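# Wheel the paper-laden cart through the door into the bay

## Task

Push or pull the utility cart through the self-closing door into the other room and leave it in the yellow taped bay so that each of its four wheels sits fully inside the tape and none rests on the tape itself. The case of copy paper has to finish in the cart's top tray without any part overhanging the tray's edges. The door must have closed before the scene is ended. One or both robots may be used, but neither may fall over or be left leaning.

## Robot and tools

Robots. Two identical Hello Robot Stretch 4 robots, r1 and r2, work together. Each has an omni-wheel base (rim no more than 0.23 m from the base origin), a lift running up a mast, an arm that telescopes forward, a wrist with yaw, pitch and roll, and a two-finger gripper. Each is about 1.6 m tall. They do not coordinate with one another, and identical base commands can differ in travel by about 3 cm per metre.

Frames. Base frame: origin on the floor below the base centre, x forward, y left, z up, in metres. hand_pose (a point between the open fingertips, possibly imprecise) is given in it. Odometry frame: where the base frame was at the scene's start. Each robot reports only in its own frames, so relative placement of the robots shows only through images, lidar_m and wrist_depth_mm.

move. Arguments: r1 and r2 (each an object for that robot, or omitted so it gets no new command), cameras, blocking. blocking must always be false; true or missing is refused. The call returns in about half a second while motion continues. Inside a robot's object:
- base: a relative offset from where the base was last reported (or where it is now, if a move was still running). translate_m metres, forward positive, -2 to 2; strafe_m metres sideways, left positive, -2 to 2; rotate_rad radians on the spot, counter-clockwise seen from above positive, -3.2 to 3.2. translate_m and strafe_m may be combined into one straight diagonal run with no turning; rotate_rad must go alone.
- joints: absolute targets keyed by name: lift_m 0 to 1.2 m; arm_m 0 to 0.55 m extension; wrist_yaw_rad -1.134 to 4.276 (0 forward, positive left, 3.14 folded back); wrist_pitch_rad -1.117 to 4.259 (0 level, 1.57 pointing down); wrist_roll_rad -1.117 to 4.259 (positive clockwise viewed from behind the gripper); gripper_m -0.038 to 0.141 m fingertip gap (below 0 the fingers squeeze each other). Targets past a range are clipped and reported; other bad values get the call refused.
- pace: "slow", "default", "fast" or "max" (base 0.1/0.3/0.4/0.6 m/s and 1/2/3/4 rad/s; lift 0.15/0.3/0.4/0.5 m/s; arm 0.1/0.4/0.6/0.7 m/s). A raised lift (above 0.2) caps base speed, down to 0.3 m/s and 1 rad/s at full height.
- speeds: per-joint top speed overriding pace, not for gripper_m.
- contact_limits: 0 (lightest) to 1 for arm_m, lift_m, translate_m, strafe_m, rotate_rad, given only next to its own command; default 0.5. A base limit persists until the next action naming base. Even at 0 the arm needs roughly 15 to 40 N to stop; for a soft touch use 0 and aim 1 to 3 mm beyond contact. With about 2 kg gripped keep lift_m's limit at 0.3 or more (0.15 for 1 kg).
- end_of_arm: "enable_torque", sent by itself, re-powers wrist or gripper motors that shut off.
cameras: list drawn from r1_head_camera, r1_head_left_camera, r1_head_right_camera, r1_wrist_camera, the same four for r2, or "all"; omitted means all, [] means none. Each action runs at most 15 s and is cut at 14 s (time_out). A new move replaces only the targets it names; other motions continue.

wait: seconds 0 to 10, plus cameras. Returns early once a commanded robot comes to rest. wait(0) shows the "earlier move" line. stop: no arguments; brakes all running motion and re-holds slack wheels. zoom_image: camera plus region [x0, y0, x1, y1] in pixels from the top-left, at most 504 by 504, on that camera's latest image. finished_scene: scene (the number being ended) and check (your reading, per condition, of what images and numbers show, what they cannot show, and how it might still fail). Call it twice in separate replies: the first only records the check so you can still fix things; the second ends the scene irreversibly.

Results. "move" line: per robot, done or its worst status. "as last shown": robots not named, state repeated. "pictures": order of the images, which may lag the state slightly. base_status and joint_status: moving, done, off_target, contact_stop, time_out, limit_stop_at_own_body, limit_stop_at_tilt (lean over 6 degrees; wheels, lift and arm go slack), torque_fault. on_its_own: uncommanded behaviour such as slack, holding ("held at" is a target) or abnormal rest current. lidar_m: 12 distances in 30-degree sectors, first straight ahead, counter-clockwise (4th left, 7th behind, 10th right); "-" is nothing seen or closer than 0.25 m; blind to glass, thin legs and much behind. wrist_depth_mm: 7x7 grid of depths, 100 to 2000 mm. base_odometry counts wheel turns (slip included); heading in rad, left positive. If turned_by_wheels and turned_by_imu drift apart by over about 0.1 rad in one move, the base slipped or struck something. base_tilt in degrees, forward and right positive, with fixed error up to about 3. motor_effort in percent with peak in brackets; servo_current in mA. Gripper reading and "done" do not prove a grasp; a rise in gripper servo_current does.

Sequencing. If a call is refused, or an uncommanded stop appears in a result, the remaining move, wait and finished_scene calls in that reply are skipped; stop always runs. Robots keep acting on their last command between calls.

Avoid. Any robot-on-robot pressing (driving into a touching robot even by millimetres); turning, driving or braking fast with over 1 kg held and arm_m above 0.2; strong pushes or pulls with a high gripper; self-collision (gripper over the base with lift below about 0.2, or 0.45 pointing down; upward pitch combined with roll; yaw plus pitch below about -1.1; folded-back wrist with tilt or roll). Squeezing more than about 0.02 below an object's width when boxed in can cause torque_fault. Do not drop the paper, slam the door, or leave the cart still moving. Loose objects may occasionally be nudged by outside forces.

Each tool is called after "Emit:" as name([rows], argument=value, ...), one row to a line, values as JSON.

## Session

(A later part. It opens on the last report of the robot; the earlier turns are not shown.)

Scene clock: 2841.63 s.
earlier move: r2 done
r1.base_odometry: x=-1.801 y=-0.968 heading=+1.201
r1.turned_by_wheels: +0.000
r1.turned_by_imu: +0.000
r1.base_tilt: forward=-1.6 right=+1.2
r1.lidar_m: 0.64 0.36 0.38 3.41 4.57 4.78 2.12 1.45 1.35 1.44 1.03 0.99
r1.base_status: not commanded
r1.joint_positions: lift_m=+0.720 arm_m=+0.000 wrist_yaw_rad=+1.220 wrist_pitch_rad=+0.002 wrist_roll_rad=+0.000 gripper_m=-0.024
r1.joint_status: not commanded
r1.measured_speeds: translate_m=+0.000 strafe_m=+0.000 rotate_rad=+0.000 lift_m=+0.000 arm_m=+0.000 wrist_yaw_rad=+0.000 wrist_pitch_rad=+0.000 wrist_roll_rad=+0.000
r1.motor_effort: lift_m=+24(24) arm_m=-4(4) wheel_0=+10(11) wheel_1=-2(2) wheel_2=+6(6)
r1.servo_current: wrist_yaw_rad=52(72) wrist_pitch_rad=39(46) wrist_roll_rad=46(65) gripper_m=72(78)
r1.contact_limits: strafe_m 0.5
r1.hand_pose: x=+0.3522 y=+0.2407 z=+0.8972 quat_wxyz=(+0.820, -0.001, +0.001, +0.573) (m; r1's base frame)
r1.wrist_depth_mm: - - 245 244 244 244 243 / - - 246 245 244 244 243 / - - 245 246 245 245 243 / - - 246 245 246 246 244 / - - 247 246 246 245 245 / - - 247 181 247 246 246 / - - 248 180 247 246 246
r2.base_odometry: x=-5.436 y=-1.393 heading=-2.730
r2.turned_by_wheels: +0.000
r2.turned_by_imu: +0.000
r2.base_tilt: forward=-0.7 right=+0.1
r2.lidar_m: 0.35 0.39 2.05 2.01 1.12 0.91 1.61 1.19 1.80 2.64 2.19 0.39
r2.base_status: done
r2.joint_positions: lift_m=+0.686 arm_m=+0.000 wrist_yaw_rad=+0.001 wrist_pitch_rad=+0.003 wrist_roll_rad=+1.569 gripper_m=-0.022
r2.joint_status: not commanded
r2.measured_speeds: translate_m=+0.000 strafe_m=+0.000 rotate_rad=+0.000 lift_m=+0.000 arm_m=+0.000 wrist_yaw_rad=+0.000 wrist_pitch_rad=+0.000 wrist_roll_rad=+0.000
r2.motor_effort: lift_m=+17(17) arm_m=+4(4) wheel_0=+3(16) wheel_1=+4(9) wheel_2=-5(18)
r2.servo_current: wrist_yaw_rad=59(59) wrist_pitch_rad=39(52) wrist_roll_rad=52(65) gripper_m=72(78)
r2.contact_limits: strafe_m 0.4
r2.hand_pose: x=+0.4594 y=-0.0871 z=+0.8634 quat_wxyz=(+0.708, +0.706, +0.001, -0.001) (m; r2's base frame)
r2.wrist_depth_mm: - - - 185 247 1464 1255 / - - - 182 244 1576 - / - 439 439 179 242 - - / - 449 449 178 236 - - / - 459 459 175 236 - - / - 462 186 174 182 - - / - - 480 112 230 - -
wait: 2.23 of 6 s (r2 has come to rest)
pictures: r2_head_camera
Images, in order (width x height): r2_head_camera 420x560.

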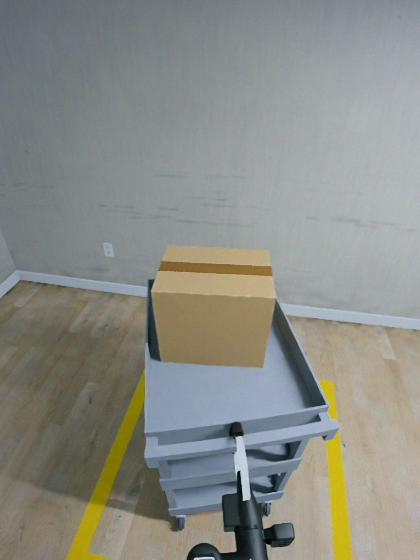

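Emit:
move(blocking=false, r2={"base": {"translate_m": 0.07, "strafe_m": -0.022}, "contact_limits": {"strafe_m": 0.4}}, cameras=[])

Emit:
wait(seconds=6, cameras=["r2_head_camera"])

Emit:
zoom_image(camera="r2_head_camera", region=[60, 300, 360, 560])

Scene clock: 2876.87 s.
move: r2 moving
r1.base_odometry: x=-1.801 y=-0.968 heading=+1.201
r1.turned_by_wheels: +0.000
r1.turned_by_imu: +0.000
r1.base_tilt: forward=-1.6 right=+1.2
r1.lidar_m: 0.62 0.34 0.37 3.43 4.58 4.77 2.09 1.46 1.40 1.43 1.05 0.96
r1.base_status: not commanded
r1.joint_positions: lift_m=+0.720 arm_m=+0.000 wrist_yaw_rad=+1.220 wrist_pitch_rad=+0.002 wrist_roll_rad=+0.000 gripper_m=-0.024
r1.joint_status: not commanded
r1.measured_speeds: translate_m=+0.000 strafe_m=+0.000 rotate_rad=+0.000 lift_m=+0.000 arm_m=+0.000 wrist_yaw_rad=+0.000 wrist_pitch_rad=+0.000 wrist_roll_rad=+0.000
r1.motor_effort: lift_m=+24(24) arm_m=-4(4) wheel_0=+10(11) wheel_1=-2(2) wheel_2=+6(7)
r1.servo_current: wrist_yaw_rad=46(65) wrist_pitch_rad=39(46) wrist_roll_rad=52(59) gripper_m=72(78)
r1.contact_limits: strafe_m 0.5
r1.hand_pose: x=+0.3522 y=+0.2407 z=+0.8972 quat_wxyz=(+0.820, -0.001, +0.001, +0.573) (m; r1's base frame)
r1.wrist_depth_mm: - - 245 244 244 244 243 / - - 246 245 244 244 243 / - - 246 246 245 244 244 / - - 247 246 246 244 244 / - - 247 246 246 246 245 / - - 247 180 245 246 246 / - - 248 180 247 247 246
r2.base_odometry: x=-5.469 y=-1.397 heading=-2.730
r2.turned_by_wheels: +0.000
r2.turned_by_imu: +0.001
r2.base_tilt: forward=-0.7 right=+0.1
r2.lidar_m: 0.36 0.36 2.02 1.99 1.13 0.97 1.58 1.21 1.84 2.65 2.15 0.43
r2.base_status: translate_m moving; strafe_m moving
r2.joint_positions: lift_m=+0.686 arm_m=+0.000 wrist_yaw_rad=+0.000 wrist_pitch_rad=+0.003 wrist_roll_rad=+1.569 gripper_m=-0.022
r2.joint_status: not commanded
r2.measured_speeds: translate_m=+0.119 strafe_m=-0.039 rotate_rad=-0.001 lift_m=+0.000 arm_m=+0.000 wrist_yaw_rad=+0.000 wrist_pitch_rad=+0.000 wrist_roll_rad=+0.000
r2.motor_effort: lift_m=+17(17) arm_m=+4(4) wheel_0=+12(14) wheel_1=+6(7) wheel_2=-14(18)
r2.servo_current: wrist_yaw_rad=52(52) wrist_pitch_rad=46(46) wrist_roll_rad=52(59) gripper_m=72(78)
r2.contact_limits: strafe_m 0.4
r2.hand_pose: x=+0.4593 y=-0.0875 z=+0.8634 quat_wxyz=(+0.708, +0.706, +0.001, -0.001) (m; r2's base frame)
r2.wrist_depth_mm: - - - 184 247 1499 1255 / - - - 182 242 1537 - / - 439 436 178 242 - - / - 442 445 178 237 - - / - 452 459 175 235 - - / - 466 186 173 182 - - / - - 477 112 230 - -
pictures: none
No camera images: "cameras" was empty.

Scene clock: 2877.70 s.
earlier move: r2 done
r1.base_odometry: x=-1.801 y=-0.968 heading=+1.201
r1.turned_by_wheels: +0.000
r1.turned_by_imu: +0.000
r1.base_tilt: forward=-1.6 right=+1.3
r1.lidar_m: 0.62 0.35 0.36 3.45 4.56 4.76 2.10 1.47 1.38 1.44 1.05 0.98
r1.base_status: not commanded
r1.joint_positions: lift_m=+0.720 arm_m=+0.000 wrist_yaw_rad=+1.220 wrist_pitch_rad=+0.002 wrist_roll_rad=+0.000 gripper_m=-0.024
r1.joint_status: not commanded
r1.measured_speeds: translate_m=+0.000 strafe_m=+0.000 rotate_rad=+0.000 lift_m=+0.000 arm_m=+0.000 wrist_yaw_rad=+0.000 wrist_pitch_rad=+0.000 wrist_roll_rad=+0.000
r1.motor_effort: lift_m=+24(24) arm_m=-4(4) wheel_0=+10(11) wheel_1=-1(2) wheel_2=+6(7)
r1.servo_current: wrist_yaw_rad=52(72) wrist_pitch_rad=39(52) wrist_roll_rad=46(65) gripper_m=72(78)
r1.contact_limits: strafe_m 0.5
r1.hand_pose: x=+0.3522 y=+0.2407 z=+0.8972 quat_wxyz=(+0.820, -0.001, +0.001, +0.573) (m; r1's base frame)
r1.wrist_depth_mm: - - 245 244 244 243 243 / - - 245 245 244 244 243 / - - 246 245 245 244 244 / - - 246 245 245 245 245 / - - 248 246 246 246 244 / - - 248 181 246 246 246 / - - 248 180 247 246 246
r2.base_odometry: x=-5.509 y=-1.401 heading=-2.729
r2.turned_by_wheels: +0.000
r2.turned_by_imu: +0.001
r2.base_tilt: forward=-0.6 right=+0.1
r2.lidar_m: 0.34 0.37 2.04 2.00 1.17 1.00 1.57 1.24 1.94 2.63 2.10 0.42
r2.base_status: done
r2.joint_positions: lift_m=+0.686 arm_m=+0.000 wrist_yaw_rad=+0.004 wrist_pitch_rad=+0.003 wrist_roll_rad=+1.569 gripper_m=-0.022
r2.joint_status: not commanded
r2.measured_speeds: translate_m=+0.000 strafe_m=+0.000 rotate_rad=+0.000 lift_m=+0.000 arm_m=+0.000 wrist_yaw_rad=+0.000 wrist_pitch_rad=+0.000 wrist_roll_rad=+0.000
r2.motor_effort: lift_m=+17(17) arm_m=+4(4) wheel_0=+5(14) wheel_1=+3(7) wheel_2=+1(18)
r2.servo_current: wrist_yaw_rad=46(52) wrist_pitch_rad=39(46) wrist_roll_rad=59(59) gripper_m=72(78)
r2.contact_limits: strafe_m 0.4
r2.hand_pose: x=+0.4596 y=-0.0863 z=+0.8634 quat_wxyz=(+0.708, +0.706, +0.002, +0.000) (m; r2's base frame)
r2.wrist_depth_mm: - - - 185 249 1464 1255 / - - - 183 244 1499 - / - - 442 180 240 - - / - 442 449 178 238 - - / - 459 455 176 236 - - / - 469 187 174 182 - - / - - 477 112 231 - -
wait: 0.83 of 6 s (r2 has come to rest)
pictures: r2_head_camera
Images, in order (width x height): r2_head_camera 420x560.

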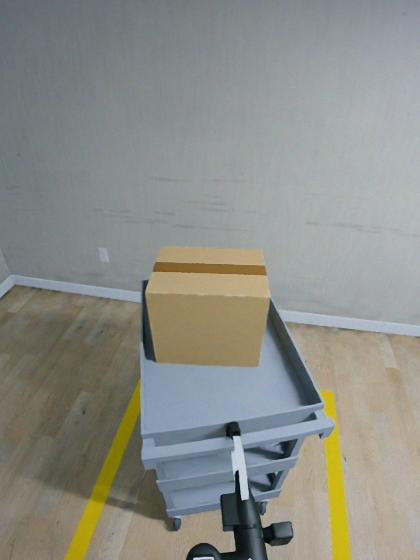

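Scaled by 1.680 from the camera's 420x560 image, which has a finer 1200x1600 frame.

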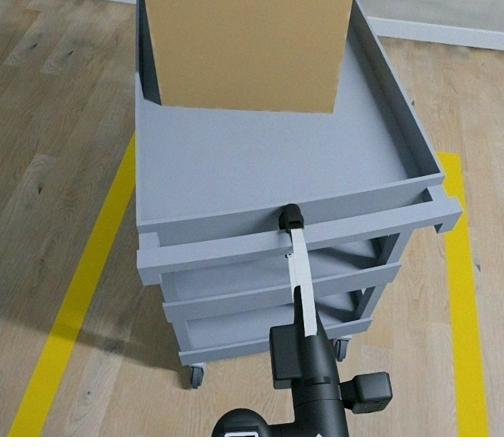

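Emit:
move(blocking=false, r1={"base": {"translate_m": 0.0276, "strafe_m": 0.2216}, "joints": {"wrist_yaw_rad": 0.995}, "pace": "slow", "speeds": {"wrist_yaw_rad": 0.095}, "contact_limits": {"strafe_m": 0.5}}, r2={"joints": {"gripper_m": 0.08}}, cameras=[])

Emit:
wait(seconds=2, cameras=[])

Emit:
wait(seconds=4, cameras=["r1_wrist_camera", "r2_head_camera"])

Scene clock: 2895.37 s.
move: r1 moving; r2 moving
r1.base_odometry: x=-1.813 y=-0.962 heading=+1.201
r1.turned_by_wheels: +0.001
r1.turned_by_imu: +0.001
r1.base_tilt: forward=-1.6 right=+1.2
r1.lidar_m: 0.64 0.34 0.40 3.42 4.54 4.75 2.11 1.48 1.39 1.43 1.05 0.96
r1.base_status: translate_m moving; strafe_m moving
r1.joint_positions: lift_m=+0.720 arm_m=+0.000 wrist_yaw_rad=+1.199 wrist_pitch_rad=+0.002 wrist_roll_rad=+0.000 gripper_m=-0.024
r1.joint_status: wrist_yaw_rad moving
r1.measured_speeds: translate_m=+0.006 strafe_m=+0.052 rotate_rad=-0.001 lift_m=+0.000 arm_m=+0.000 wrist_yaw_rad=-0.077 wrist_pitch_rad=+0.000 wrist_roll_rad=+0.000
r1.motor_effort: lift_m=+24(24) arm_m=-3(4) wheel_0=+2(8) wheel_1=+9(9) wheel_2=+1(6)
r1.servo_current: wrist_yaw_rad=182(182) wrist_pitch_rad=46(46) wrist_roll_rad=46(59) gripper_m=65(78)
r1.contact_limits: strafe_m 0.5
r1.hand_pose: x=+0.3572 y=+0.2368 z=+0.8972 quat_wxyz=(+0.826, -0.001, +0.001, +0.564) (m; r1's base frame)
r1.wrist_depth_mm: - - 244 243 244 244 243 / - - 245 245 244 244 244 / - - 245 245 245 244 245 / - - 246 245 245 245 245 / - - 246 246 246 246 246 / - - 185 182 246 246 246 / - - 247 181 247 246 247
r2.base_odometry: x=-5.509 y=-1.401 heading=-2.729
r2.turned_by_wheels: +0.000
r2.turned_by_imu: +0.000
r2.base_tilt: forward=-0.7 right=+0.1
r2.lidar_m: 0.38 0.37 2.04 2.04 1.18 0.99 1.52 1.22 1.96 2.65 2.08 0.45
r2.base_status: not commanded
r2.joint_positions: lift_m=+0.686 arm_m=+0.000 wrist_yaw_rad=+0.004 wrist_pitch_rad=+0.003 wrist_roll_rad=+1.569 gripper_m=+0.003
r2.joint_status: gripper_m moving
r2.measured_speeds: translate_m=+0.000 strafe_m=+0.000 rotate_rad=+0.000 lift_m=+0.000 arm_m=+0.000 wrist_yaw_rad=+0.000 wrist_pitch_rad=+0.000 wrist_roll_rad=+0.000
r2.motor_effort: lift_m=+17(17) arm_m=+4(4) wheel_0=+4(5) wheel_1=+3(3) wheel_2=+1(1)
r2.servo_current: wrist_yaw_rad=46(59) wrist_pitch_rad=39(46) wrist_roll_rad=52(59) gripper_m=124(124)
r2.contact_limits: strafe_m 0.4
r2.hand_pose: x=+0.4596 y=-0.0863 z=+0.8634 quat_wxyz=(+0.708, +0.706, +0.002, +0.000) (m; r2's base frame)
r2.wrist_depth_mm: - - - 190 253 1430 1255 / - - - 187 249 1464 - / - - - 184 246 - - / - 445 449 182 242 - - / - 462 459 180 239 - - / - 469 189 178 189 - - / - 128 - 112 233 - -
pictures: none
No camera images: "cameras" was empty.

Scene clock: 2896.60 s.
earlier move: r1 moving; r2 done
r1.base_odometry: x=-1.913 y=-0.908 heading=+1.201
r1.turned_by_wheels: +0.000
r1.turned_by_imu: +0.002
r1.base_tilt: forward=-1.6 right=+1.2
r1.lidar_m: 0.59 0.36 3.21 3.30 4.41 4.73 2.27 1.61 1.50 1.54 1.09 1.02
r1.base_status: translate_m moving; strafe_m moving
r1.joint_positions: lift_m=+0.720 arm_m=+0.000 wrist_yaw_rad=+1.084 wrist_pitch_rad=+0.002 wrist_roll_rad=+0.000 gripper_m=-0.024
r1.joint_status: wrist_yaw_rad moving
r1.measured_speeds: translate_m=+0.011 strafe_m=+0.101 rotate_rad=-0.004 lift_m=+0.000 arm_m=+0.000 wrist_yaw_rad=-0.107 wrist_pitch_rad=+0.000 wrist_roll_rad=+0.000
r1.motor_effort: lift_m=+24(24) arm_m=+3(4) wheel_0=+4(8) wheel_1=+8(11) wheel_2=+0(6)
r1.servo_current: wrist_yaw_rad=215(241) wrist_pitch_rad=46(52) wrist_roll_rad=46(72) gripper_m=65(78)
r1.contact_limits: strafe_m 0.5
r1.hand_pose: x=+0.3831 y=+0.2140 z=+0.8972 quat_wxyz=(+0.857, -0.001, +0.001, +0.516) (m; r1's base frame)
r1.wrist_depth_mm: - - 244 243 243 243 242 / - - 244 243 243 242 243 / - - 245 244 244 243 242 / - - 246 245 244 243 243 / - - 246 246 245 244 244 / - - 183 183 245 245 244 / - - 247 184 246 244 245
r2.base_odometry: x=-5.509 y=-1.401 heading=-2.729
r2.turned_by_wheels: +0.000
r2.turned_by_imu: +0.000
r2.base_tilt: forward=-0.7 right=+0.1
r2.lidar_m: 0.37 0.41 2.05 2.02 1.18 1.01 1.46 1.24 1.92 2.63 2.11 0.44
r2.base_status: not commanded
r2.joint_positions: lift_m=+0.686 arm_m=+0.000 wrist_yaw_rad=+0.002 wrist_pitch_rad=+0.003 wrist_roll_rad=+1.569 gripper_m=+0.080
r2.joint_status: all done
r2.measured_speeds: translate_m=+0.000 strafe_m=+0.000 rotate_rad=+0.000 lift_m=+0.000 arm_m=+0.000 wrist_yaw_rad=+0.000 wrist_pitch_rad=+0.000 wrist_roll_rad=+0.000
r2.motor_effort: lift_m=+17(17) arm_m=+4(4) wheel_0=+5(5) wheel_1=+3(3) wheel_2=+1(1)
r2.servo_current: wrist_yaw_rad=39(59) wrist_pitch_rad=46(52) wrist_roll_rad=46(59) gripper_m=52(124)
r2.contact_limits: strafe_m 0.4
r2.hand_pose: x=+0.4595 y=-0.0867 z=+0.8635 quat_wxyz=(+0.708, +0.706, +0.002, +0.000) (m; r2's base frame)
r2.wrist_depth_mm: - - - 203 266 1464 1229 / - - - 200 262 1464 - / - - - 196 257 - - / - 462 466 256 254 - - / - 473 469 191 250 - - / - 477 198 187 198 - - / - 145 488 112 243 - -
wait: 1.23 of 2 s (r2 has come to rest)
pictures: none
No camera images: "cameras" was empty.

Scene clock: 2898.30 s.
earlier move: r1 done
r1.base_odometry: x=-1.998 y=-0.862 heading=+1.201
r1.turned_by_wheels: -0.001
r1.turned_by_imu: +0.001
r1.base_tilt: forward=-1.6 right=+1.3
r1.lidar_m: 0.52 0.36 3.11 3.22 4.28 4.66 2.36 1.70 1.60 1.58 1.13 1.05
r1.base_status: done
r1.joint_positions: lift_m=+0.720 arm_m=+0.000 wrist_yaw_rad=+1.001 wrist_pitch_rad=+0.002 wrist_roll_rad=+0.000 gripper_m=-0.024
r1.joint_status: all done
r1.measured_speeds: translate_m=+0.000 strafe_m=+0.000 rotate_rad=+0.000 lift_m=+0.000 arm_m=+0.000 wrist_yaw_rad=+0.000 wrist_pitch_rad=+0.000 wrist_roll_rad=+0.000
r1.motor_effort: lift_m=+24(24) arm_m=-3(4) wheel_0=+0(8) wheel_1=-1(11) wheel_2=+3(6)
r1.servo_current: wrist_yaw_rad=59(241) wrist_pitch_rad=46(52) wrist_roll_rad=46(72) gripper_m=65(78)
r1.contact_limits: strafe_m 0.5
r1.hand_pose: x=+0.4002 y=+0.1956 z=+0.8972 quat_wxyz=(+0.877, +0.000, +0.001, +0.480) (m; r1's base frame)
r1.wrist_depth_mm: - - 245 245 244 242 242 / - - 246 244 244 243 244 / - - 246 245 245 244 243 / - - 247 246 246 244 245 / - - 247 246 246 245 245 / - - 209 183 246 246 245 / - - 249 180 247 - 246
r2.base_odometry: x=-5.509 y=-1.401 heading=-2.729
r2.turned_by_wheels: +0.000
r2.turned_by_imu: +0.000
r2.base_tilt: forward=-0.7 right=+0.1
r2.lidar_m: 0.37 0.38 2.02 2.03 1.17 0.98 1.44 1.22 1.91 2.63 2.15 0.43
r2.base_status: not commanded
r2.joint_positions: lift_m=+0.686 arm_m=+0.000 wrist_yaw_rad=+0.002 wrist_pitch_rad=+0.003 wrist_roll_rad=+1.569 gripper_m=+0.080
r2.joint_status: all done
r2.measured_speeds: translate_m=+0.000 strafe_m=+0.000 rotate_rad=+0.000 lift_m=+0.000 arm_m=+0.000 wrist_yaw_rad=+0.000 wrist_pitch_rad=+0.000 wrist_roll_rad=+0.000
r2.motor_effort: lift_m=+17(17) arm_m=+4(4) wheel_0=+4(5) wheel_1=+2(3) wheel_2=+1(1)
r2.servo_current: wrist_yaw_rad=39(65) wrist_pitch_rad=39(52) wrist_roll_rad=39(59) gripper_m=46(124)
r2.contact_limits: strafe_m 0.4
r2.hand_pose: x=+0.4595 y=-0.0867 z=+0.8635 quat_wxyz=(+0.708, +0.706, +0.002, +0.000) (m; r2's base frame)
r2.wrist_depth_mm: - - - 203 265 1464 1205 / - - - 200 262 1499 - / - - - 196 258 - - / - 459 462 254 253 - - / - 469 473 190 250 - - / - 480 198 187 199 - - / - 145 488 112 242 - -
wait: 1.70 of 4 s (r1 has come to rest)
pictures: r1_wrist_camera, r2_head_camera
Images, in order (width x height): r1_wrist_camera 616x392, r2_head_camera 420x560.

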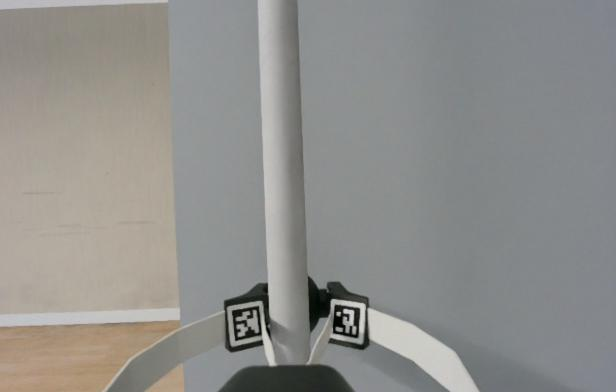

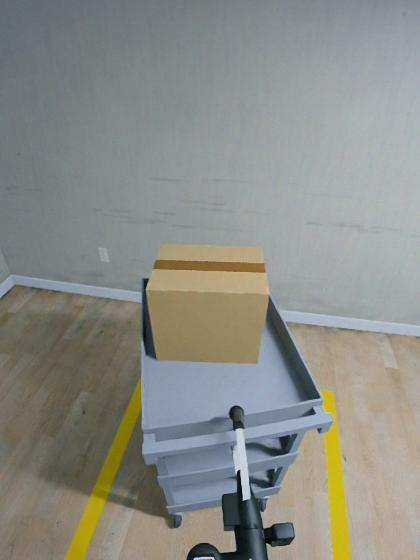

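Emit:
move(blocking=false, r1={"base": {"translate_m": 0.0915, "strafe_m": 0.2408}, "joints": {"wrist_yaw_rad": 0.73}, "pace": "slow", "speeds": {"wrist_yaw_rad": 0.095}, "contact_limits": {"strafe_m": 0.5}}, r2={"base": {"translate_m": -0.3}}, cameras=[])

Emit:
wait(seconds=3, cameras=[])

Emit:
wait(seconds=4, cameras=["r1_wrist_camera", "r2_head_camera"])

Emit:
zoom_image(camera="r2_head_camera", region=[60, 280, 360, 540])

Scene clock: 2919.43 s.
move: r1 moving; r2 moving
r1.base_odometry: x=-2.007 y=-0.854 heading=+1.201
r1.turned_by_wheels: +0.000
r1.turned_by_imu: +0.000
r1.base_tilt: forward=-1.6 right=+1.3
r1.lidar_m: 0.53 0.37 3.09 3.20 4.30 4.69 2.40 1.70 1.58 1.58 1.13 1.05
r1.base_status: translate_m moving; strafe_m moving
r1.joint_positions: lift_m=+0.720 arm_m=+0.000 wrist_yaw_rad=+0.970 wrist_pitch_rad=+0.002 wrist_roll_rad=+0.000 gripper_m=-0.024
r1.joint_status: wrist_yaw_rad moving
r1.measured_speeds: translate_m=+0.017 strafe_m=+0.047 rotate_rad=-0.001 lift_m=+0.000 arm_m=+0.000 wrist_yaw_rad=-0.076 wrist_pitch_rad=+0.000 wrist_roll_rad=+0.000
r1.motor_effort: lift_m=+24(24) arm_m=-4(4) wheel_0=-1(3) wheel_1=+7(7) wheel_2=+0(4)
r1.servo_current: wrist_yaw_rad=104(104) wrist_pitch_rad=39(46) wrist_roll_rad=52(52) gripper_m=65(72)
r1.contact_limits: strafe_m 0.5
r1.hand_pose: x=+0.4061 y=+0.1884 z=+0.8972 quat_wxyz=(+0.885, +0.000, +0.001, +0.466) (m; r1's base frame)
r1.wrist_depth_mm: - - 244 244 245 244 244 / - - 246 245 245 244 244 / - - 246 245 245 245 245 / - - 246 246 245 246 245 / - - 246 246 247 246 246 / - - 247 183 247 246 247 / - 1983 248 180 247 246 247
r2.base_odometry: x=-5.480 y=-1.389 heading=-2.730
r2.turned_by_wheels: +0.000
r2.turned_by_imu: +0.000
r2.base_tilt: forward=-0.6 right=+0.1
r2.lidar_m: 0.40 0.45 2.05 2.03 1.15 0.96 1.42 1.21 1.87 2.62 2.15 0.47
r2.base_status: translate_m moving
r2.joint_positions: lift_m=+0.686 arm_m=+0.000 wrist_yaw_rad=+0.002 wrist_pitch_rad=+0.003 wrist_roll_rad=+1.569 gripper_m=+0.080
r2.joint_status: not commanded
r2.measured_speeds: translate_m=-0.120 strafe_m=+0.000 rotate_rad=-0.002 lift_m=+0.000 arm_m=+0.000 wrist_yaw_rad=+0.000 wrist_pitch_rad=+0.000 wrist_roll_rad=+0.000
r2.motor_effort: lift_m=+17(17) arm_m=+3(4) wheel_0=-6(10) wheel_1=-8(8) wheel_2=+11(12)
r2.servo_current: wrist_yaw_rad=39(59) wrist_pitch_rad=46(46) wrist_roll_rad=39(52) gripper_m=52(59)
r2.hand_pose: x=+0.4595 y=-0.0867 z=+0.8635 quat_wxyz=(+0.708, +0.706, +0.002, +0.000) (m; r2's base frame)
r2.wrist_depth_mm: - - - 233 294 325 1138 / - - - 226 289 1537 - / - - - 224 285 - - / - 488 492 278 279 - - / - 500 500 278 277 - - / - 504 198 213 195 - - / - 145 521 112 - - -
pictures: none
No camera images: "cameras" was empty.

Scene clock: 2921.40 s.
earlier move: r1 moving; r2 done
r1.base_odometry: x=-2.144 y=-0.730 heading=+1.201
r1.turned_by_wheels: +0.000
r1.turned_by_imu: +0.003
r1.base_tilt: forward=-1.6 right=+1.3
r1.lidar_m: 0.46 0.36 2.89 3.02 4.02 4.67 2.67 1.89 1.78 1.62 1.14 0.87
r1.base_status: translate_m moving; strafe_m moving
r1.joint_positions: lift_m=+0.720 arm_m=+0.000 wrist_yaw_rad=+0.782 wrist_pitch_rad=+0.002 wrist_roll_rad=+0.000 gripper_m=-0.024
r1.joint_status: wrist_yaw_rad moving
r1.measured_speeds: translate_m=+0.035 strafe_m=+0.092 rotate_rad=-0.001 lift_m=+0.000 arm_m=+0.000 wrist_yaw_rad=-0.108 wrist_pitch_rad=+0.000 wrist_roll_rad=+0.000
r1.motor_effort: lift_m=+24(24) arm_m=-3(4) wheel_0=+1(5) wheel_1=+6(10) wheel_2=+2(4)
r1.servo_current: wrist_yaw_rad=85(176) wrist_pitch_rad=46(52) wrist_roll_rad=46(65) gripper_m=65(72)
r1.contact_limits: strafe_m 0.5
r1.hand_pose: x=+0.4372 y=+0.1411 z=+0.8972 quat_wxyz=(+0.925, +0.000, +0.001, +0.381) (m; r1's base frame)
r1.wrist_depth_mm: - - 244 244 244 244 243 / - - 244 245 245 244 244 / - - 246 245 246 245 245 / - - 246 182 246 246 245 / - - 247 246 246 246 246 / - - 247 183 246 246 246 / - - 248 180 247 247 247
r2.base_odometry: x=-5.234 y=-1.281 heading=-2.730
r2.turned_by_wheels: +0.000
r2.turned_by_imu: +0.000
r2.base_tilt: forward=-0.7 right=+0.1
r2.lidar_m: 0.66 2.36 2.10 1.53 0.81 0.73 1.16 0.97 1.37 2.57 2.46 0.74
r2.base_status: done
r2.joint_positions: lift_m=+0.686 arm_m=+0.000 wrist_yaw_rad=+0.002 wrist_pitch_rad=+0.003 wrist_roll_rad=+1.569 gripper_m=+0.080
r2.joint_status: not commanded
r2.measured_speeds: translate_m=+0.000 strafe_m=+0.000 rotate_rad=+0.000 lift_m=+0.000 arm_m=+0.000 wrist_yaw_rad=+0.000 wrist_pitch_rad=+0.000 wrist_roll_rad=+0.000
r2.motor_effort: lift_m=+17(17) arm_m=+4(4) wheel_0=-4(11) wheel_1=-3(9) wheel_2=+4(13)
r2.servo_current: wrist_yaw_rad=46(59) wrist_pitch_rad=46(46) wrist_roll_rad=46(59) gripper_m=52(59)
r2.hand_pose: x=+0.4595 y=-0.0867 z=+0.8635 quat_wxyz=(+0.708, +0.706, +0.002, +0.000) (m; r2's base frame)
r2.wrist_depth_mm: - - - - - 1618 1205 / - - - - - 1464 1118 / - - - - - - 564 / - - 768 768 - - 559 / - - 778 778 - - 539 / - - 198 788 193 - 539 / - - - 112 554 544 530
wait: 1.97 of 3 s (r2 has come to rest)
pictures: none
No camera images: "cameras" was empty.

Scene clock: 2922.77 s.
earlier move: r1 done
r1.base_odometry: x=-2.189 y=-0.690 heading=+1.201
r1.turned_by_wheels: +0.000
r1.turned_by_imu: +0.000
r1.base_tilt: forward=-1.5 right=+1.2
r1.lidar_m: 0.39 0.41 2.85 2.97 3.96 4.65 2.77 1.96 1.83 1.66 1.13 0.80
r1.base_status: done
r1.joint_positions: lift_m=+0.720 arm_m=+0.000 wrist_yaw_rad=+0.733 wrist_pitch_rad=+0.002 wrist_roll_rad=+0.000 gripper_m=-0.024
r1.joint_status: all done
r1.measured_speeds: translate_m=+0.000 strafe_m=+0.000 rotate_rad=+0.000 lift_m=+0.000 arm_m=+0.000 wrist_yaw_rad=+0.000 wrist_pitch_rad=+0.000 wrist_roll_rad=+0.000
r1.motor_effort: lift_m=+24(24) arm_m=-4(4) wheel_0=-4(5) wheel_1=-1(10) wheel_2=+4(6)
r1.servo_current: wrist_yaw_rad=39(176) wrist_pitch_rad=33(52) wrist_roll_rad=52(65) gripper_m=65(72)
r1.contact_limits: strafe_m 0.5
r1.hand_pose: x=+0.4438 y=+0.1279 z=+0.8972 quat_wxyz=(+0.934, +0.000, +0.001, +0.358) (m; r1's base frame)
r1.wrist_depth_mm: - - 244 179 245 245 245 / - - 245 246 245 247 246 / - - 246 246 247 247 247 / - - 246 185 247 248 248 / - - 246 183 248 248 248 / - - 247 182 247 248 249 / - - 247 180 248 249 249
r2.base_odometry: x=-5.234 y=-1.281 heading=-2.730
r2.turned_by_wheels: +0.000
r2.turned_by_imu: +0.000
r2.base_tilt: forward=-0.7 right=+0.0
r2.lidar_m: 0.64 2.34 2.10 1.54 0.83 0.70 1.17 0.97 1.36 2.56 2.43 0.74
r2.base_status: done
r2.joint_positions: lift_m=+0.686 arm_m=+0.000 wrist_yaw_rad=+0.002 wrist_pitch_rad=+0.003 wrist_roll_rad=+1.569 gripper_m=+0.080
r2.joint_status: not commanded
r2.measured_speeds: translate_m=+0.000 strafe_m=+0.000 rotate_rad=+0.000 lift_m=+0.000 arm_m=+0.000 wrist_yaw_rad=+0.000 wrist_pitch_rad=+0.000 wrist_roll_rad=+0.000
r2.motor_effort: lift_m=+17(17) arm_m=+4(4) wheel_0=-4(11) wheel_1=-3(9) wheel_2=+4(13)
r2.servo_current: wrist_yaw_rad=59(59) wrist_pitch_rad=46(46) wrist_roll_rad=52(65) gripper_m=46(59)
r2.hand_pose: x=+0.4595 y=-0.0867 z=+0.8635 quat_wxyz=(+0.708, +0.706, +0.002, +0.000) (m; r2's base frame)
r2.wrist_depth_mm: - - - - - 1618 1205 / - - - - - 1576 1118 / - - - - - - 564 / - - 768 768 - - 549 / - - 768 788 - - 544 / - - 198 788 193 - 539 / - - - 112 559 554 535
wait: 1.37 of 4 s (r1 has come to rest)
pictures: r1_wrist_camera, r2_head_camera
Images, in order (width x height): r1_wrist_camera 616x392, r2_head_camera 420x560.

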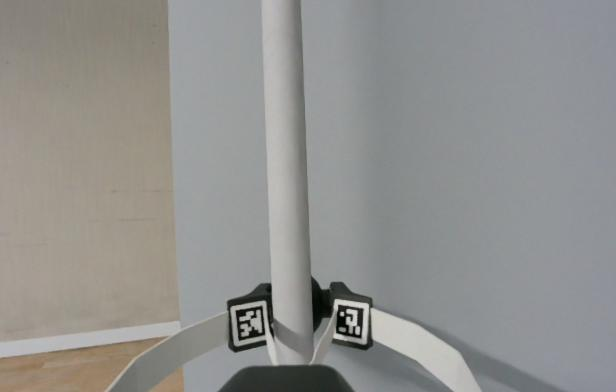

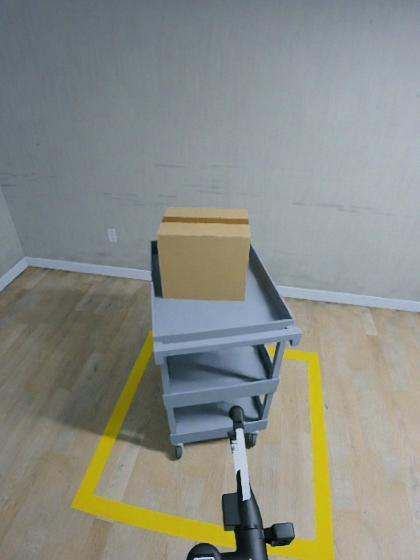

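Scaled by 1.680 from the camera's 420x560 image, which has a finer 1200x1600 frame.

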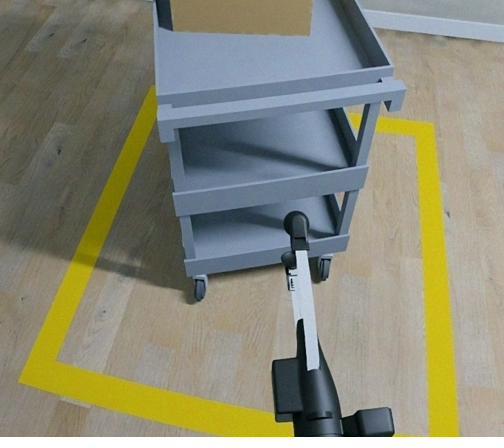

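Emit:
move(blocking=false, r1={"base": {"translate_m": 0.1757, "strafe_m": 0.2325}, "joints": {"wrist_yaw_rad": 0.43}, "pace": "slow", "speeds": {"wrist_yaw_rad": 0.1}, "contact_limits": {"strafe_m": 0.5}}, r2={"base": {"strafe_m": -0.9}}, cameras=[])

Emit:
wait(seconds=3, cameras=[])

Emit:
wait(seconds=5, cameras=["r1_wrist_camera"])

Scene clock: 2942.73 s.
move: r1 moving; r2 moving
r1.base_odometry: x=-2.196 y=-0.679 heading=+1.201
r1.turned_by_wheels: +0.000
r1.turned_by_imu: +0.000
r1.base_tilt: forward=-1.6 right=+1.3
r1.lidar_m: 0.36 0.41 2.85 2.93 3.96 4.68 2.80 1.96 1.86 1.61 1.17 0.74
r1.base_status: translate_m moving; strafe_m moving
r1.joint_positions: lift_m=+0.720 arm_m=+0.000 wrist_yaw_rad=+0.695 wrist_pitch_rad=+0.002 wrist_roll_rad=+0.000 gripper_m=-0.024
r1.joint_status: wrist_yaw_rad moving
r1.measured_speeds: translate_m=+0.029 strafe_m=+0.039 rotate_rad=+0.003 lift_m=+0.000 arm_m=+0.000 wrist_yaw_rad=-0.084 wrist_pitch_rad=+0.000 wrist_roll_rad=+0.000
r1.motor_effort: lift_m=+24(24) arm_m=-4(4) wheel_0=-2(7) wheel_1=+2(5) wheel_2=+1(5)
r1.servo_current: wrist_yaw_rad=78(78) wrist_pitch_rad=39(46) wrist_roll_rad=46(52) gripper_m=65(72)
r1.contact_limits: strafe_m 0.5
r1.hand_pose: x=+0.4483 y=+0.1176 z=+0.8972 quat_wxyz=(+0.940, +0.000, +0.001, +0.341) (m; r1's base frame)
r1.wrist_depth_mm: - - 244 245 245 246 247 / - - 244 245 246 246 247 / - - 245 246 246 248 248 / - - 246 246 247 247 248 / - - 246 246 248 248 249 / - - 246 182 247 249 250 / - - 247 178 249 250 250
r2.base_odometry: x=-5.249 y=-1.248 heading=-2.730
r2.turned_by_wheels: +0.000
r2.turned_by_imu: +0.000
r2.base_tilt: forward=-0.7 right=+0.1
r2.lidar_m: 0.66 2.34 2.15 1.50 0.86 0.74 1.13 0.92 1.40 2.53 2.44 0.73
r2.base_status: strafe_m moving
r2.joint_positions: lift_m=+0.686 arm_m=+0.000 wrist_yaw_rad=+0.002 wrist_pitch_rad=+0.003 wrist_roll_rad=+1.569 gripper_m=+0.080
r2.joint_status: not commanded
r2.measured_speeds: translate_m=+0.000 strafe_m=-0.142 rotate_rad=-0.001 lift_m=+0.000 arm_m=+0.000 wrist_yaw_rad=+0.000 wrist_pitch_rad=+0.000 wrist_roll_rad=+0.000
r2.motor_effort: lift_m=+17(17) arm_m=+4(4) wheel_0=+14(14) wheel_1=-10(12) wheel_2=-1(2)
r2.servo_current: wrist_yaw_rad=46(59) wrist_pitch_rad=46(46) wrist_roll_rad=52(52) gripper_m=52(52)
r2.hand_pose: x=+0.4595 y=-0.0867 z=+0.8635 quat_wxyz=(+0.708, +0.706, +0.002, +0.000) (m; r2's base frame)
r2.wrist_depth_mm: - - - - - 1661 1255 / - - - - - 1661 1138 / - - - - - - 564 / - - 759 768 - - 554 / - - 768 778 - - 549 / - - 198 788 193 - 544 / - - - 112 - 530 535
pictures: none
No camera images: "cameras" was empty.

Scene clock: 2945.73 s.
earlier move: r1 moving; r2 moving
r1.base_odometry: x=-2.338 y=-0.449 heading=+1.201
r1.turned_by_wheels: +0.000
r1.turned_by_imu: +0.002
r1.base_tilt: forward=-1.6 right=+1.3
r1.lidar_m: 0.39 0.45 2.58 2.67 3.60 4.68 3.21 2.25 2.12 1.58 1.13 0.60
r1.base_status: translate_m moving; strafe_m moving
r1.joint_positions: lift_m=+0.720 arm_m=+0.000 wrist_yaw_rad=+0.433 wrist_pitch_rad=+0.002 wrist_roll_rad=+0.000 gripper_m=-0.024
r1.joint_status: wrist_yaw_rad moving
r1.measured_speeds: translate_m=+0.026 strafe_m=+0.034 rotate_rad=-0.002 lift_m=+0.000 arm_m=+0.000 wrist_yaw_rad=+0.000 wrist_pitch_rad=+0.000 wrist_roll_rad=+0.000
r1.motor_effort: lift_m=+24(24) arm_m=-4(4) wheel_0=-5(8) wheel_1=+1(8) wheel_2=+4(5)
r1.servo_current: wrist_yaw_rad=59(150) wrist_pitch_rad=33(52) wrist_roll_rad=46(72) gripper_m=65(78)
r1.contact_limits: strafe_m 0.5
r1.hand_pose: x=+0.4694 y=+0.0415 z=+0.8972 quat_wxyz=(+0.977, +0.000, +0.001, +0.215) (m; r1's base frame)
r1.wrist_depth_mm: - - 244 245 247 247 249 / - - 244 246 248 249 249 / - - 244 246 248 249 249 / - - 244 246 248 250 250 / - - 245 246 249 250 251 / - - 246 181 250 250 252 / - - 246 180 249 252 253
r2.base_odometry: x=-5.578 y=-0.494 heading=-2.730
r2.turned_by_wheels: +0.000
r2.turned_by_imu: +0.001
r2.base_tilt: forward=-0.7 right=+0.1
r2.lidar_m: 1.86 0.91 1.02 1.95 1.38 0.88 0.90 1.00 1.73 1.74 1.99 1.88
r2.base_status: strafe_m moving
r2.joint_positions: lift_m=+0.686 arm_m=+0.000 wrist_yaw_rad=+0.002 wrist_pitch_rad=+0.003 wrist_roll_rad=+1.569 gripper_m=+0.080
r2.joint_status: not commanded
r2.measured_speeds: translate_m=+0.000 strafe_m=-0.159 rotate_rad=-0.002 lift_m=+0.000 arm_m=+0.000 wrist_yaw_rad=+0.000 wrist_pitch_rad=+0.000 wrist_roll_rad=+0.000
r2.motor_effort: lift_m=+17(17) arm_m=+4(4) wheel_0=+6(14) wheel_1=-2(12) wheel_2=+0(2)
r2.servo_current: wrist_yaw_rad=59(65) wrist_pitch_rad=39(52) wrist_roll_rad=39(65) gripper_m=52(59)
r2.hand_pose: x=+0.4595 y=-0.0867 z=+0.8635 quat_wxyz=(+0.708, +0.706, +0.002, +0.000) (m; r2's base frame)
r2.wrist_depth_mm: - - - - - 1537 1182 / - - - - - 1576 1229 / - - - - - 1618 1255 / - - - - - 1661 1255 / - - - - - 1661 1255 / - - 191 - 189 1661 1229 / - - - 112 - - 1229
wait: 3.00 s; no rest
pictures: none
No camera images: "cameras" was empty.

Scene clock: 2946.43 s.
earlier move: r1 done; r2 moving
r1.base_odometry: x=-2.342 y=-0.442 heading=+1.201
r1.turned_by_wheels: +0.000
r1.turned_by_imu: +0.000
r1.base_tilt: forward=-1.6 right=+1.3
r1.lidar_m: 0.42 0.54 2.58 2.67 3.57 4.71 3.18 2.27 2.14 1.56 1.11 0.60
r1.base_status: done
r1.joint_positions: lift_m=+0.720 arm_m=+0.000 wrist_yaw_rad=+0.433 wrist_pitch_rad=+0.002 wrist_roll_rad=+0.000 gripper_m=-0.024
r1.joint_status: all done
r1.measured_speeds: translate_m=+0.000 strafe_m=+0.000 rotate_rad=+0.000 lift_m=+0.000 arm_m=+0.000 wrist_yaw_rad=+0.000 wrist_pitch_rad=+0.000 wrist_roll_rad=+0.000
r1.motor_effort: lift_m=+24(24) arm_m=-4(4) wheel_0=-5(8) wheel_1=+0(8) wheel_2=+4(6)
r1.servo_current: wrist_yaw_rad=52(150) wrist_pitch_rad=39(52) wrist_roll_rad=46(72) gripper_m=72(78)
r1.contact_limits: strafe_m 0.5
r1.hand_pose: x=+0.4694 y=+0.0415 z=+0.8972 quat_wxyz=(+0.977, +0.000, +0.001, +0.215) (m; r1's base frame)
r1.wrist_depth_mm: - - 243 179 246 248 250 / - - 244 245 248 249 250 / - - 244 185 249 250 251 / - - 244 183 248 250 252 / - - 245 246 248 250 252 / - - 244 181 249 251 253 / - - 247 180 250 251 254
r2.base_odometry: x=-5.595 y=-0.457 heading=-2.730
r2.turned_by_wheels: +0.000
r2.turned_by_imu: +0.000
r2.base_tilt: forward=-0.7 right=+0.1
r2.lidar_m: 1.85 0.91 1.00 1.96 1.43 0.89 0.89 1.04 1.70 1.69 1.97 1.84
r2.base_status: strafe_m moving
r2.joint_positions: lift_m=+0.686 arm_m=+0.000 wrist_yaw_rad=+0.002 wrist_pitch_rad=+0.003 wrist_roll_rad=+1.569 gripper_m=+0.080
r2.joint_status: not commanded
r2.measured_speeds: translate_m=+0.000 strafe_m=+0.000 rotate_rad=+0.000 lift_m=+0.000 arm_m=+0.000 wrist_yaw_rad=+0.000 wrist_pitch_rad=+0.000 wrist_roll_rad=+0.000
r2.motor_effort: lift_m=+17(17) arm_m=+3(4) wheel_0=+4(14) wheel_1=-1(12) wheel_2=+0(2)
r2.servo_current: wrist_yaw_rad=39(65) wrist_pitch_rad=46(52) wrist_roll_rad=39(65) gripper_m=52(59)
r2.hand_pose: x=+0.4595 y=-0.0867 z=+0.8635 quat_wxyz=(+0.708, +0.706, +0.002, +0.000) (m; r2's base frame)
r2.wrist_depth_mm: - - - - - 1499 1205 / - - - - - 1537 1205 / - - - - - 1618 1205 / - - - - - 1661 1229 / - - - - - 1661 1229 / - - 191 - 190 1708 1255 / - - - 112 - - 1229
wait: 0.70 of 5 s (r1 has come to rest)
pictures: r1_wrist_camera
Images, in order (width x height): r1_wrist_camera 616x392.

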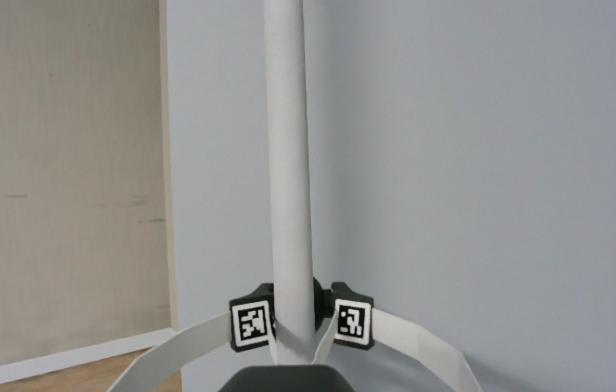

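Emit:
move(blocking=false, r1={"base": {"translate_m": 0.218, "strafe_m": 0.1354}, "joints": {"wrist_yaw_rad": 0.192}, "pace": "slow", "speeds": {"wrist_yaw_rad": 0.095}, "contact_limits": {"strafe_m": 0.5}}, r2={"base": {"rotate_rad": 0.8}}, cameras=[])

Emit:
wait(seconds=3, cameras=[])

Emit:
wait(seconds=5, cameras=["r1_wrist_camera", "r2_head_camera"])

Emit:
zoom_image(camera="r2_head_camera", region=[60, 200, 400, 480])

Scene clock: 2955.33 s.
earlier move: r2 done
move: r1 moving; r2 moving
r1.base_odometry: x=-2.345 y=-0.428 heading=+1.200
r1.turned_by_wheels: +0.000
r1.turned_by_imu: +0.000
r1.base_tilt: forward=-1.6 right=+1.3
r1.lidar_m: 0.40 1.46 2.56 2.68 3.53 4.70 3.21 2.28 2.16 1.55 1.11 0.58
r1.base_status: translate_m moving; strafe_m moving
r1.joint_positions: lift_m=+0.720 arm_m=+0.000 wrist_yaw_rad=+0.392 wrist_pitch_rad=+0.002 wrist_roll_rad=+0.000 gripper_m=-0.024
r1.joint_status: wrist_yaw_rad moving
r1.measured_speeds: translate_m=+0.046 strafe_m=+0.028 rotate_rad=+0.002 lift_m=+0.000 arm_m=+0.000 wrist_yaw_rad=-0.081 wrist_pitch_rad=+0.000 wrist_roll_rad=+0.000
r1.motor_effort: lift_m=+24(24) arm_m=-3(4) wheel_0=-6(8) wheel_1=+2(5) wheel_2=+0(3)
r1.servo_current: wrist_yaw_rad=85(85) wrist_pitch_rad=39(52) wrist_roll_rad=46(65) gripper_m=65(72)
r1.contact_limits: strafe_m 0.5
r1.hand_pose: x=+0.4708 y=+0.0292 z=+0.8972 quat_wxyz=(+0.981, +0.000, +0.001, +0.195) (m; r1's base frame)
r1.wrist_depth_mm: - - 243 178 247 247 249 / - - 243 246 247 248 249 / - - 245 245 247 248 249 / - - 245 246 248 249 251 / - - 245 183 249 250 251 / - - 246 181 248 250 252 / - - 246 181 249 251 252
r2.base_odometry: x=-5.595 y=-0.457 heading=-2.478
r2.turned_by_wheels: +0.252
r2.turned_by_imu: +0.245
r2.base_tilt: forward=-0.7 right=+0.1
r2.lidar_m: 1.23 0.93 2.97 1.42 1.29 0.89 0.93 1.25 1.69 1.76 1.94 1.84
r2.base_status: rotate_rad moving
r2.joint_positions: lift_m=+0.686 arm_m=+0.000 wrist_yaw_rad=+0.002 wrist_pitch_rad=+0.003 wrist_roll_rad=+1.569 gripper_m=+0.080
r2.joint_status: not commanded
r2.measured_speeds: translate_m=+0.002 strafe_m=+0.000 rotate_rad=+0.979 lift_m=+0.000 arm_m=+0.000 wrist_yaw_rad=+0.000 wrist_pitch_rad=+0.000 wrist_roll_rad=+0.000
r2.motor_effort: lift_m=+17(17) arm_m=+3(4) wheel_0=-5(9) wheel_1=-10(10) wheel_2=-11(11)
r2.servo_current: wrist_yaw_rad=39(59) wrist_pitch_rad=39(46) wrist_roll_rad=39(52) gripper_m=52(59)
r2.hand_pose: x=+0.4595 y=-0.0867 z=+0.8635 quat_wxyz=(+0.708, +0.706, +0.002, +0.000) (m; r2's base frame)
r2.wrist_depth_mm: - - - - - 1464 1229 / - - - - - 1537 1229 / - - - - - 1661 1255 / - - - - - 1661 1255 / - - - - 230 1808 1255 / - - 198 - 195 1708 1255 / - - - 112 - - 1042
pictures: none
No camera images: "cameras" was empty.

Scene clock: 2956.43 s.
earlier move: r1 moving; r2 done
r1.base_odometry: x=-2.364 y=-0.327 heading=+1.201
r1.turned_by_wheels: +0.001
r1.turned_by_imu: +0.002
r1.base_tilt: forward=-1.6 right=+1.3
r1.lidar_m: 0.40 1.40 2.49 2.56 3.46 4.75 3.33 2.34 2.25 1.52 1.02 0.56
r1.base_status: translate_m moving; strafe_m moving
r1.joint_positions: lift_m=+0.720 arm_m=+0.000 wrist_yaw_rad=+0.304 wrist_pitch_rad=+0.002 wrist_roll_rad=+0.000 gripper_m=-0.024
r1.joint_status: wrist_yaw_rad moving
r1.measured_speeds: translate_m=+0.086 strafe_m=+0.053 rotate_rad=+0.001 lift_m=+0.000 arm_m=+0.000 wrist_yaw_rad=-0.089 wrist_pitch_rad=+0.000 wrist_roll_rad=+0.000
r1.motor_effort: lift_m=+24(24) arm_m=-4(4) wheel_0=-1(8) wheel_1=+3(7) wheel_2=+3(3)
r1.servo_current: wrist_yaw_rad=130(143) wrist_pitch_rad=46(52) wrist_roll_rad=39(65) gripper_m=59(72)
r1.contact_limits: strafe_m 0.5
r1.hand_pose: x=+0.4722 y=+0.0030 z=+0.8972 quat_wxyz=(+0.988, +0.000, +0.001, +0.152) (m; r1's base frame)
r1.wrist_depth_mm: - - 246 244 243 243 241 / - - 246 245 244 243 243 / - - 246 245 245 245 243 / - - 246 245 246 244 245 / - - 247 246 246 245 245 / - - 247 182 246 246 245 / - - 248 179 248 246 245
r2.base_odometry: x=-5.595 y=-0.457 heading=-1.930
r2.turned_by_wheels: +0.547
r2.turned_by_imu: +0.533
r2.base_tilt: forward=-0.7 right=+0.1
r2.lidar_m: 0.92 2.98 1.41 1.18 0.88 0.93 1.28 1.68 1.75 1.94 1.83 1.18
r2.base_status: done
r2.joint_positions: lift_m=+0.686 arm_m=+0.000 wrist_yaw_rad=+0.002 wrist_pitch_rad=+0.003 wrist_roll_rad=+1.569 gripper_m=+0.080
r2.joint_status: not commanded
r2.measured_speeds: translate_m=+0.000 strafe_m=+0.000 rotate_rad=+0.000 lift_m=+0.000 arm_m=+0.000 wrist_yaw_rad=+0.000 wrist_pitch_rad=+0.000 wrist_roll_rad=+0.000
r2.motor_effort: lift_m=+17(17) arm_m=+3(4) wheel_0=-3(9) wheel_1=-2(10) wheel_2=-5(11)
r2.servo_current: wrist_yaw_rad=52(59) wrist_pitch_rad=39(46) wrist_roll_rad=52(59) gripper_m=52(59)
r2.hand_pose: x=+0.4595 y=-0.0867 z=+0.8635 quat_wxyz=(+0.708, +0.706, +0.002, +0.000) (m; r2's base frame)
r2.wrist_depth_mm: - - - - - 1756 1205 / - - - - - 1756 1098 / - - - 991 - - - / - - - 1042 - 778 - / - - - - - 1255 946 / - - 198 - 197 1618 1138 / - - - 112 - 1921 1229
wait: 1.10 of 3 s (r2 has come to rest)
pictures: none
No camera images: "cameras" was empty.

Scene clock: 2958.57 s.
earlier move: r1 done
r1.base_odometry: x=-2.389 y=-0.189 heading=+1.200
r1.turned_by_wheels: -0.001
r1.turned_by_imu: +0.000
r1.base_tilt: forward=-1.5 right=+1.3
r1.lidar_m: 0.39 1.32 2.36 2.43 3.31 4.82 3.52 2.47 2.35 1.38 0.82 0.51
r1.base_status: done
r1.joint_positions: lift_m=+0.720 arm_m=+0.000 wrist_yaw_rad=+0.199 wrist_pitch_rad=+0.002 wrist_roll_rad=+0.000 gripper_m=-0.024
r1.joint_status: all done
r1.measured_speeds: translate_m=+0.000 strafe_m=+0.000 rotate_rad=+0.000 lift_m=+0.000 arm_m=+0.000 wrist_yaw_rad=+0.000 wrist_pitch_rad=+0.000 wrist_roll_rad=+0.000
r1.motor_effort: lift_m=+24(24) arm_m=-4(4) wheel_0=-8(8) wheel_1=-1(7) wheel_2=+5(7)
r1.servo_current: wrist_yaw_rad=39(169) wrist_pitch_rad=39(52) wrist_roll_rad=59(65) gripper_m=72(78)
r1.contact_limits: strafe_m 0.5
r1.hand_pose: x=+0.4709 y=-0.0288 z=+0.8972 quat_wxyz=(+0.995, +0.000, +0.001, +0.099) (m; r1's base frame)
r1.wrist_depth_mm: - - 247 179 242 239 237 / - - 248 244 242 239 238 / - - 248 244 243 240 238 / - - 249 185 244 241 240 / - - 249 185 245 241 239 / - - 187 182 244 242 240 / 1983 136 250 181 246 242 241
r2.base_odometry: x=-5.595 y=-0.457 heading=-1.930
r2.turned_by_wheels: +0.000
r2.turned_by_imu: +0.000
r2.base_tilt: forward=-0.7 right=+0.0
r2.lidar_m: 0.92 2.97 1.41 1.11 0.89 0.94 1.28 1.69 1.75 1.94 1.85 1.19
r2.base_status: done
r2.joint_positions: lift_m=+0.686 arm_m=+0.000 wrist_yaw_rad=+0.002 wrist_pitch_rad=+0.003 wrist_roll_rad=+1.569 gripper_m=+0.080
r2.joint_status: not commanded
r2.measured_speeds: translate_m=+0.000 strafe_m=+0.000 rotate_rad=+0.000 lift_m=+0.000 arm_m=+0.000 wrist_yaw_rad=+0.000 wrist_pitch_rad=+0.000 wrist_roll_rad=+0.000
r2.motor_effort: lift_m=+17(17) arm_m=+0(4) wheel_0=-3(9) wheel_1=-2(10) wheel_2=-5(11)
r2.servo_current: wrist_yaw_rad=46(59) wrist_pitch_rad=39(46) wrist_roll_rad=46(59) gripper_m=52(59)
r2.hand_pose: x=+0.4595 y=-0.0867 z=+0.8635 quat_wxyz=(+0.708, +0.706, +0.002, +0.000) (m; r2's base frame)
r2.wrist_depth_mm: - - - - - 1756 1205 / - - - - - 1708 1098 / - - - 1008 - - - / - - - 1042 - 768 - / - - - - - 1281 946 / - - 198 - 197 1576 1160 / - - - 112 - 1921 1255
wait: 2.13 of 5 s (r1 has come to rest)
pictures: r1_wrist_camera, r2_head_camera
Images, in order (width x height): r1_wrist_camera 616x392, r2_head_camera 420x560.

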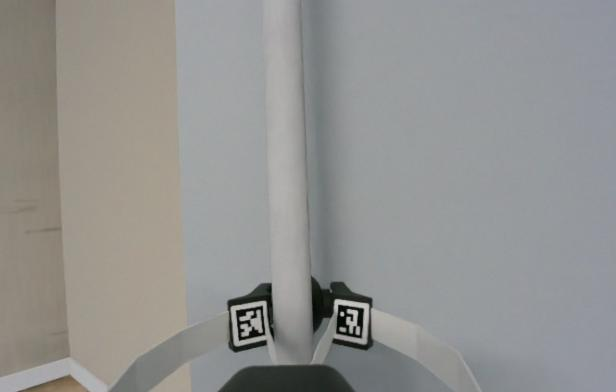

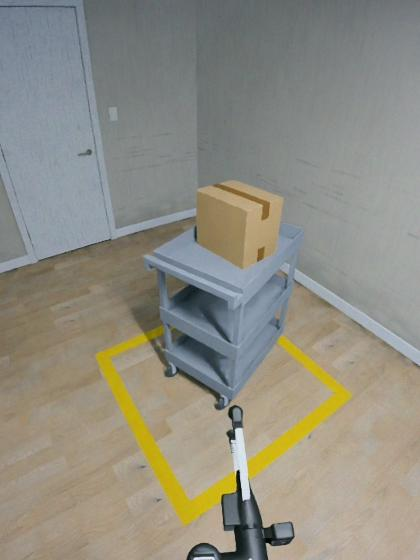

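Scaled by 1.482 from the camera's 420x560 image, which has a finer 1200x1600 frame.

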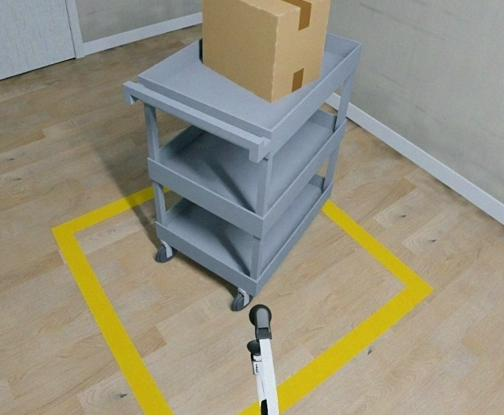

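Emit:
zoom_image(camera="r2_head_camera", region=[150, 300, 310, 420])

Scaled by 3.150 from the camera's 420x560 image, which has a finer 1200x1600 frame.

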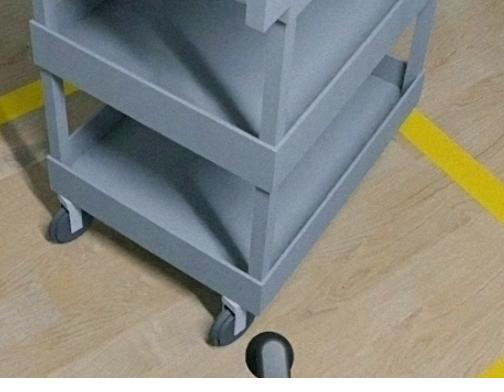

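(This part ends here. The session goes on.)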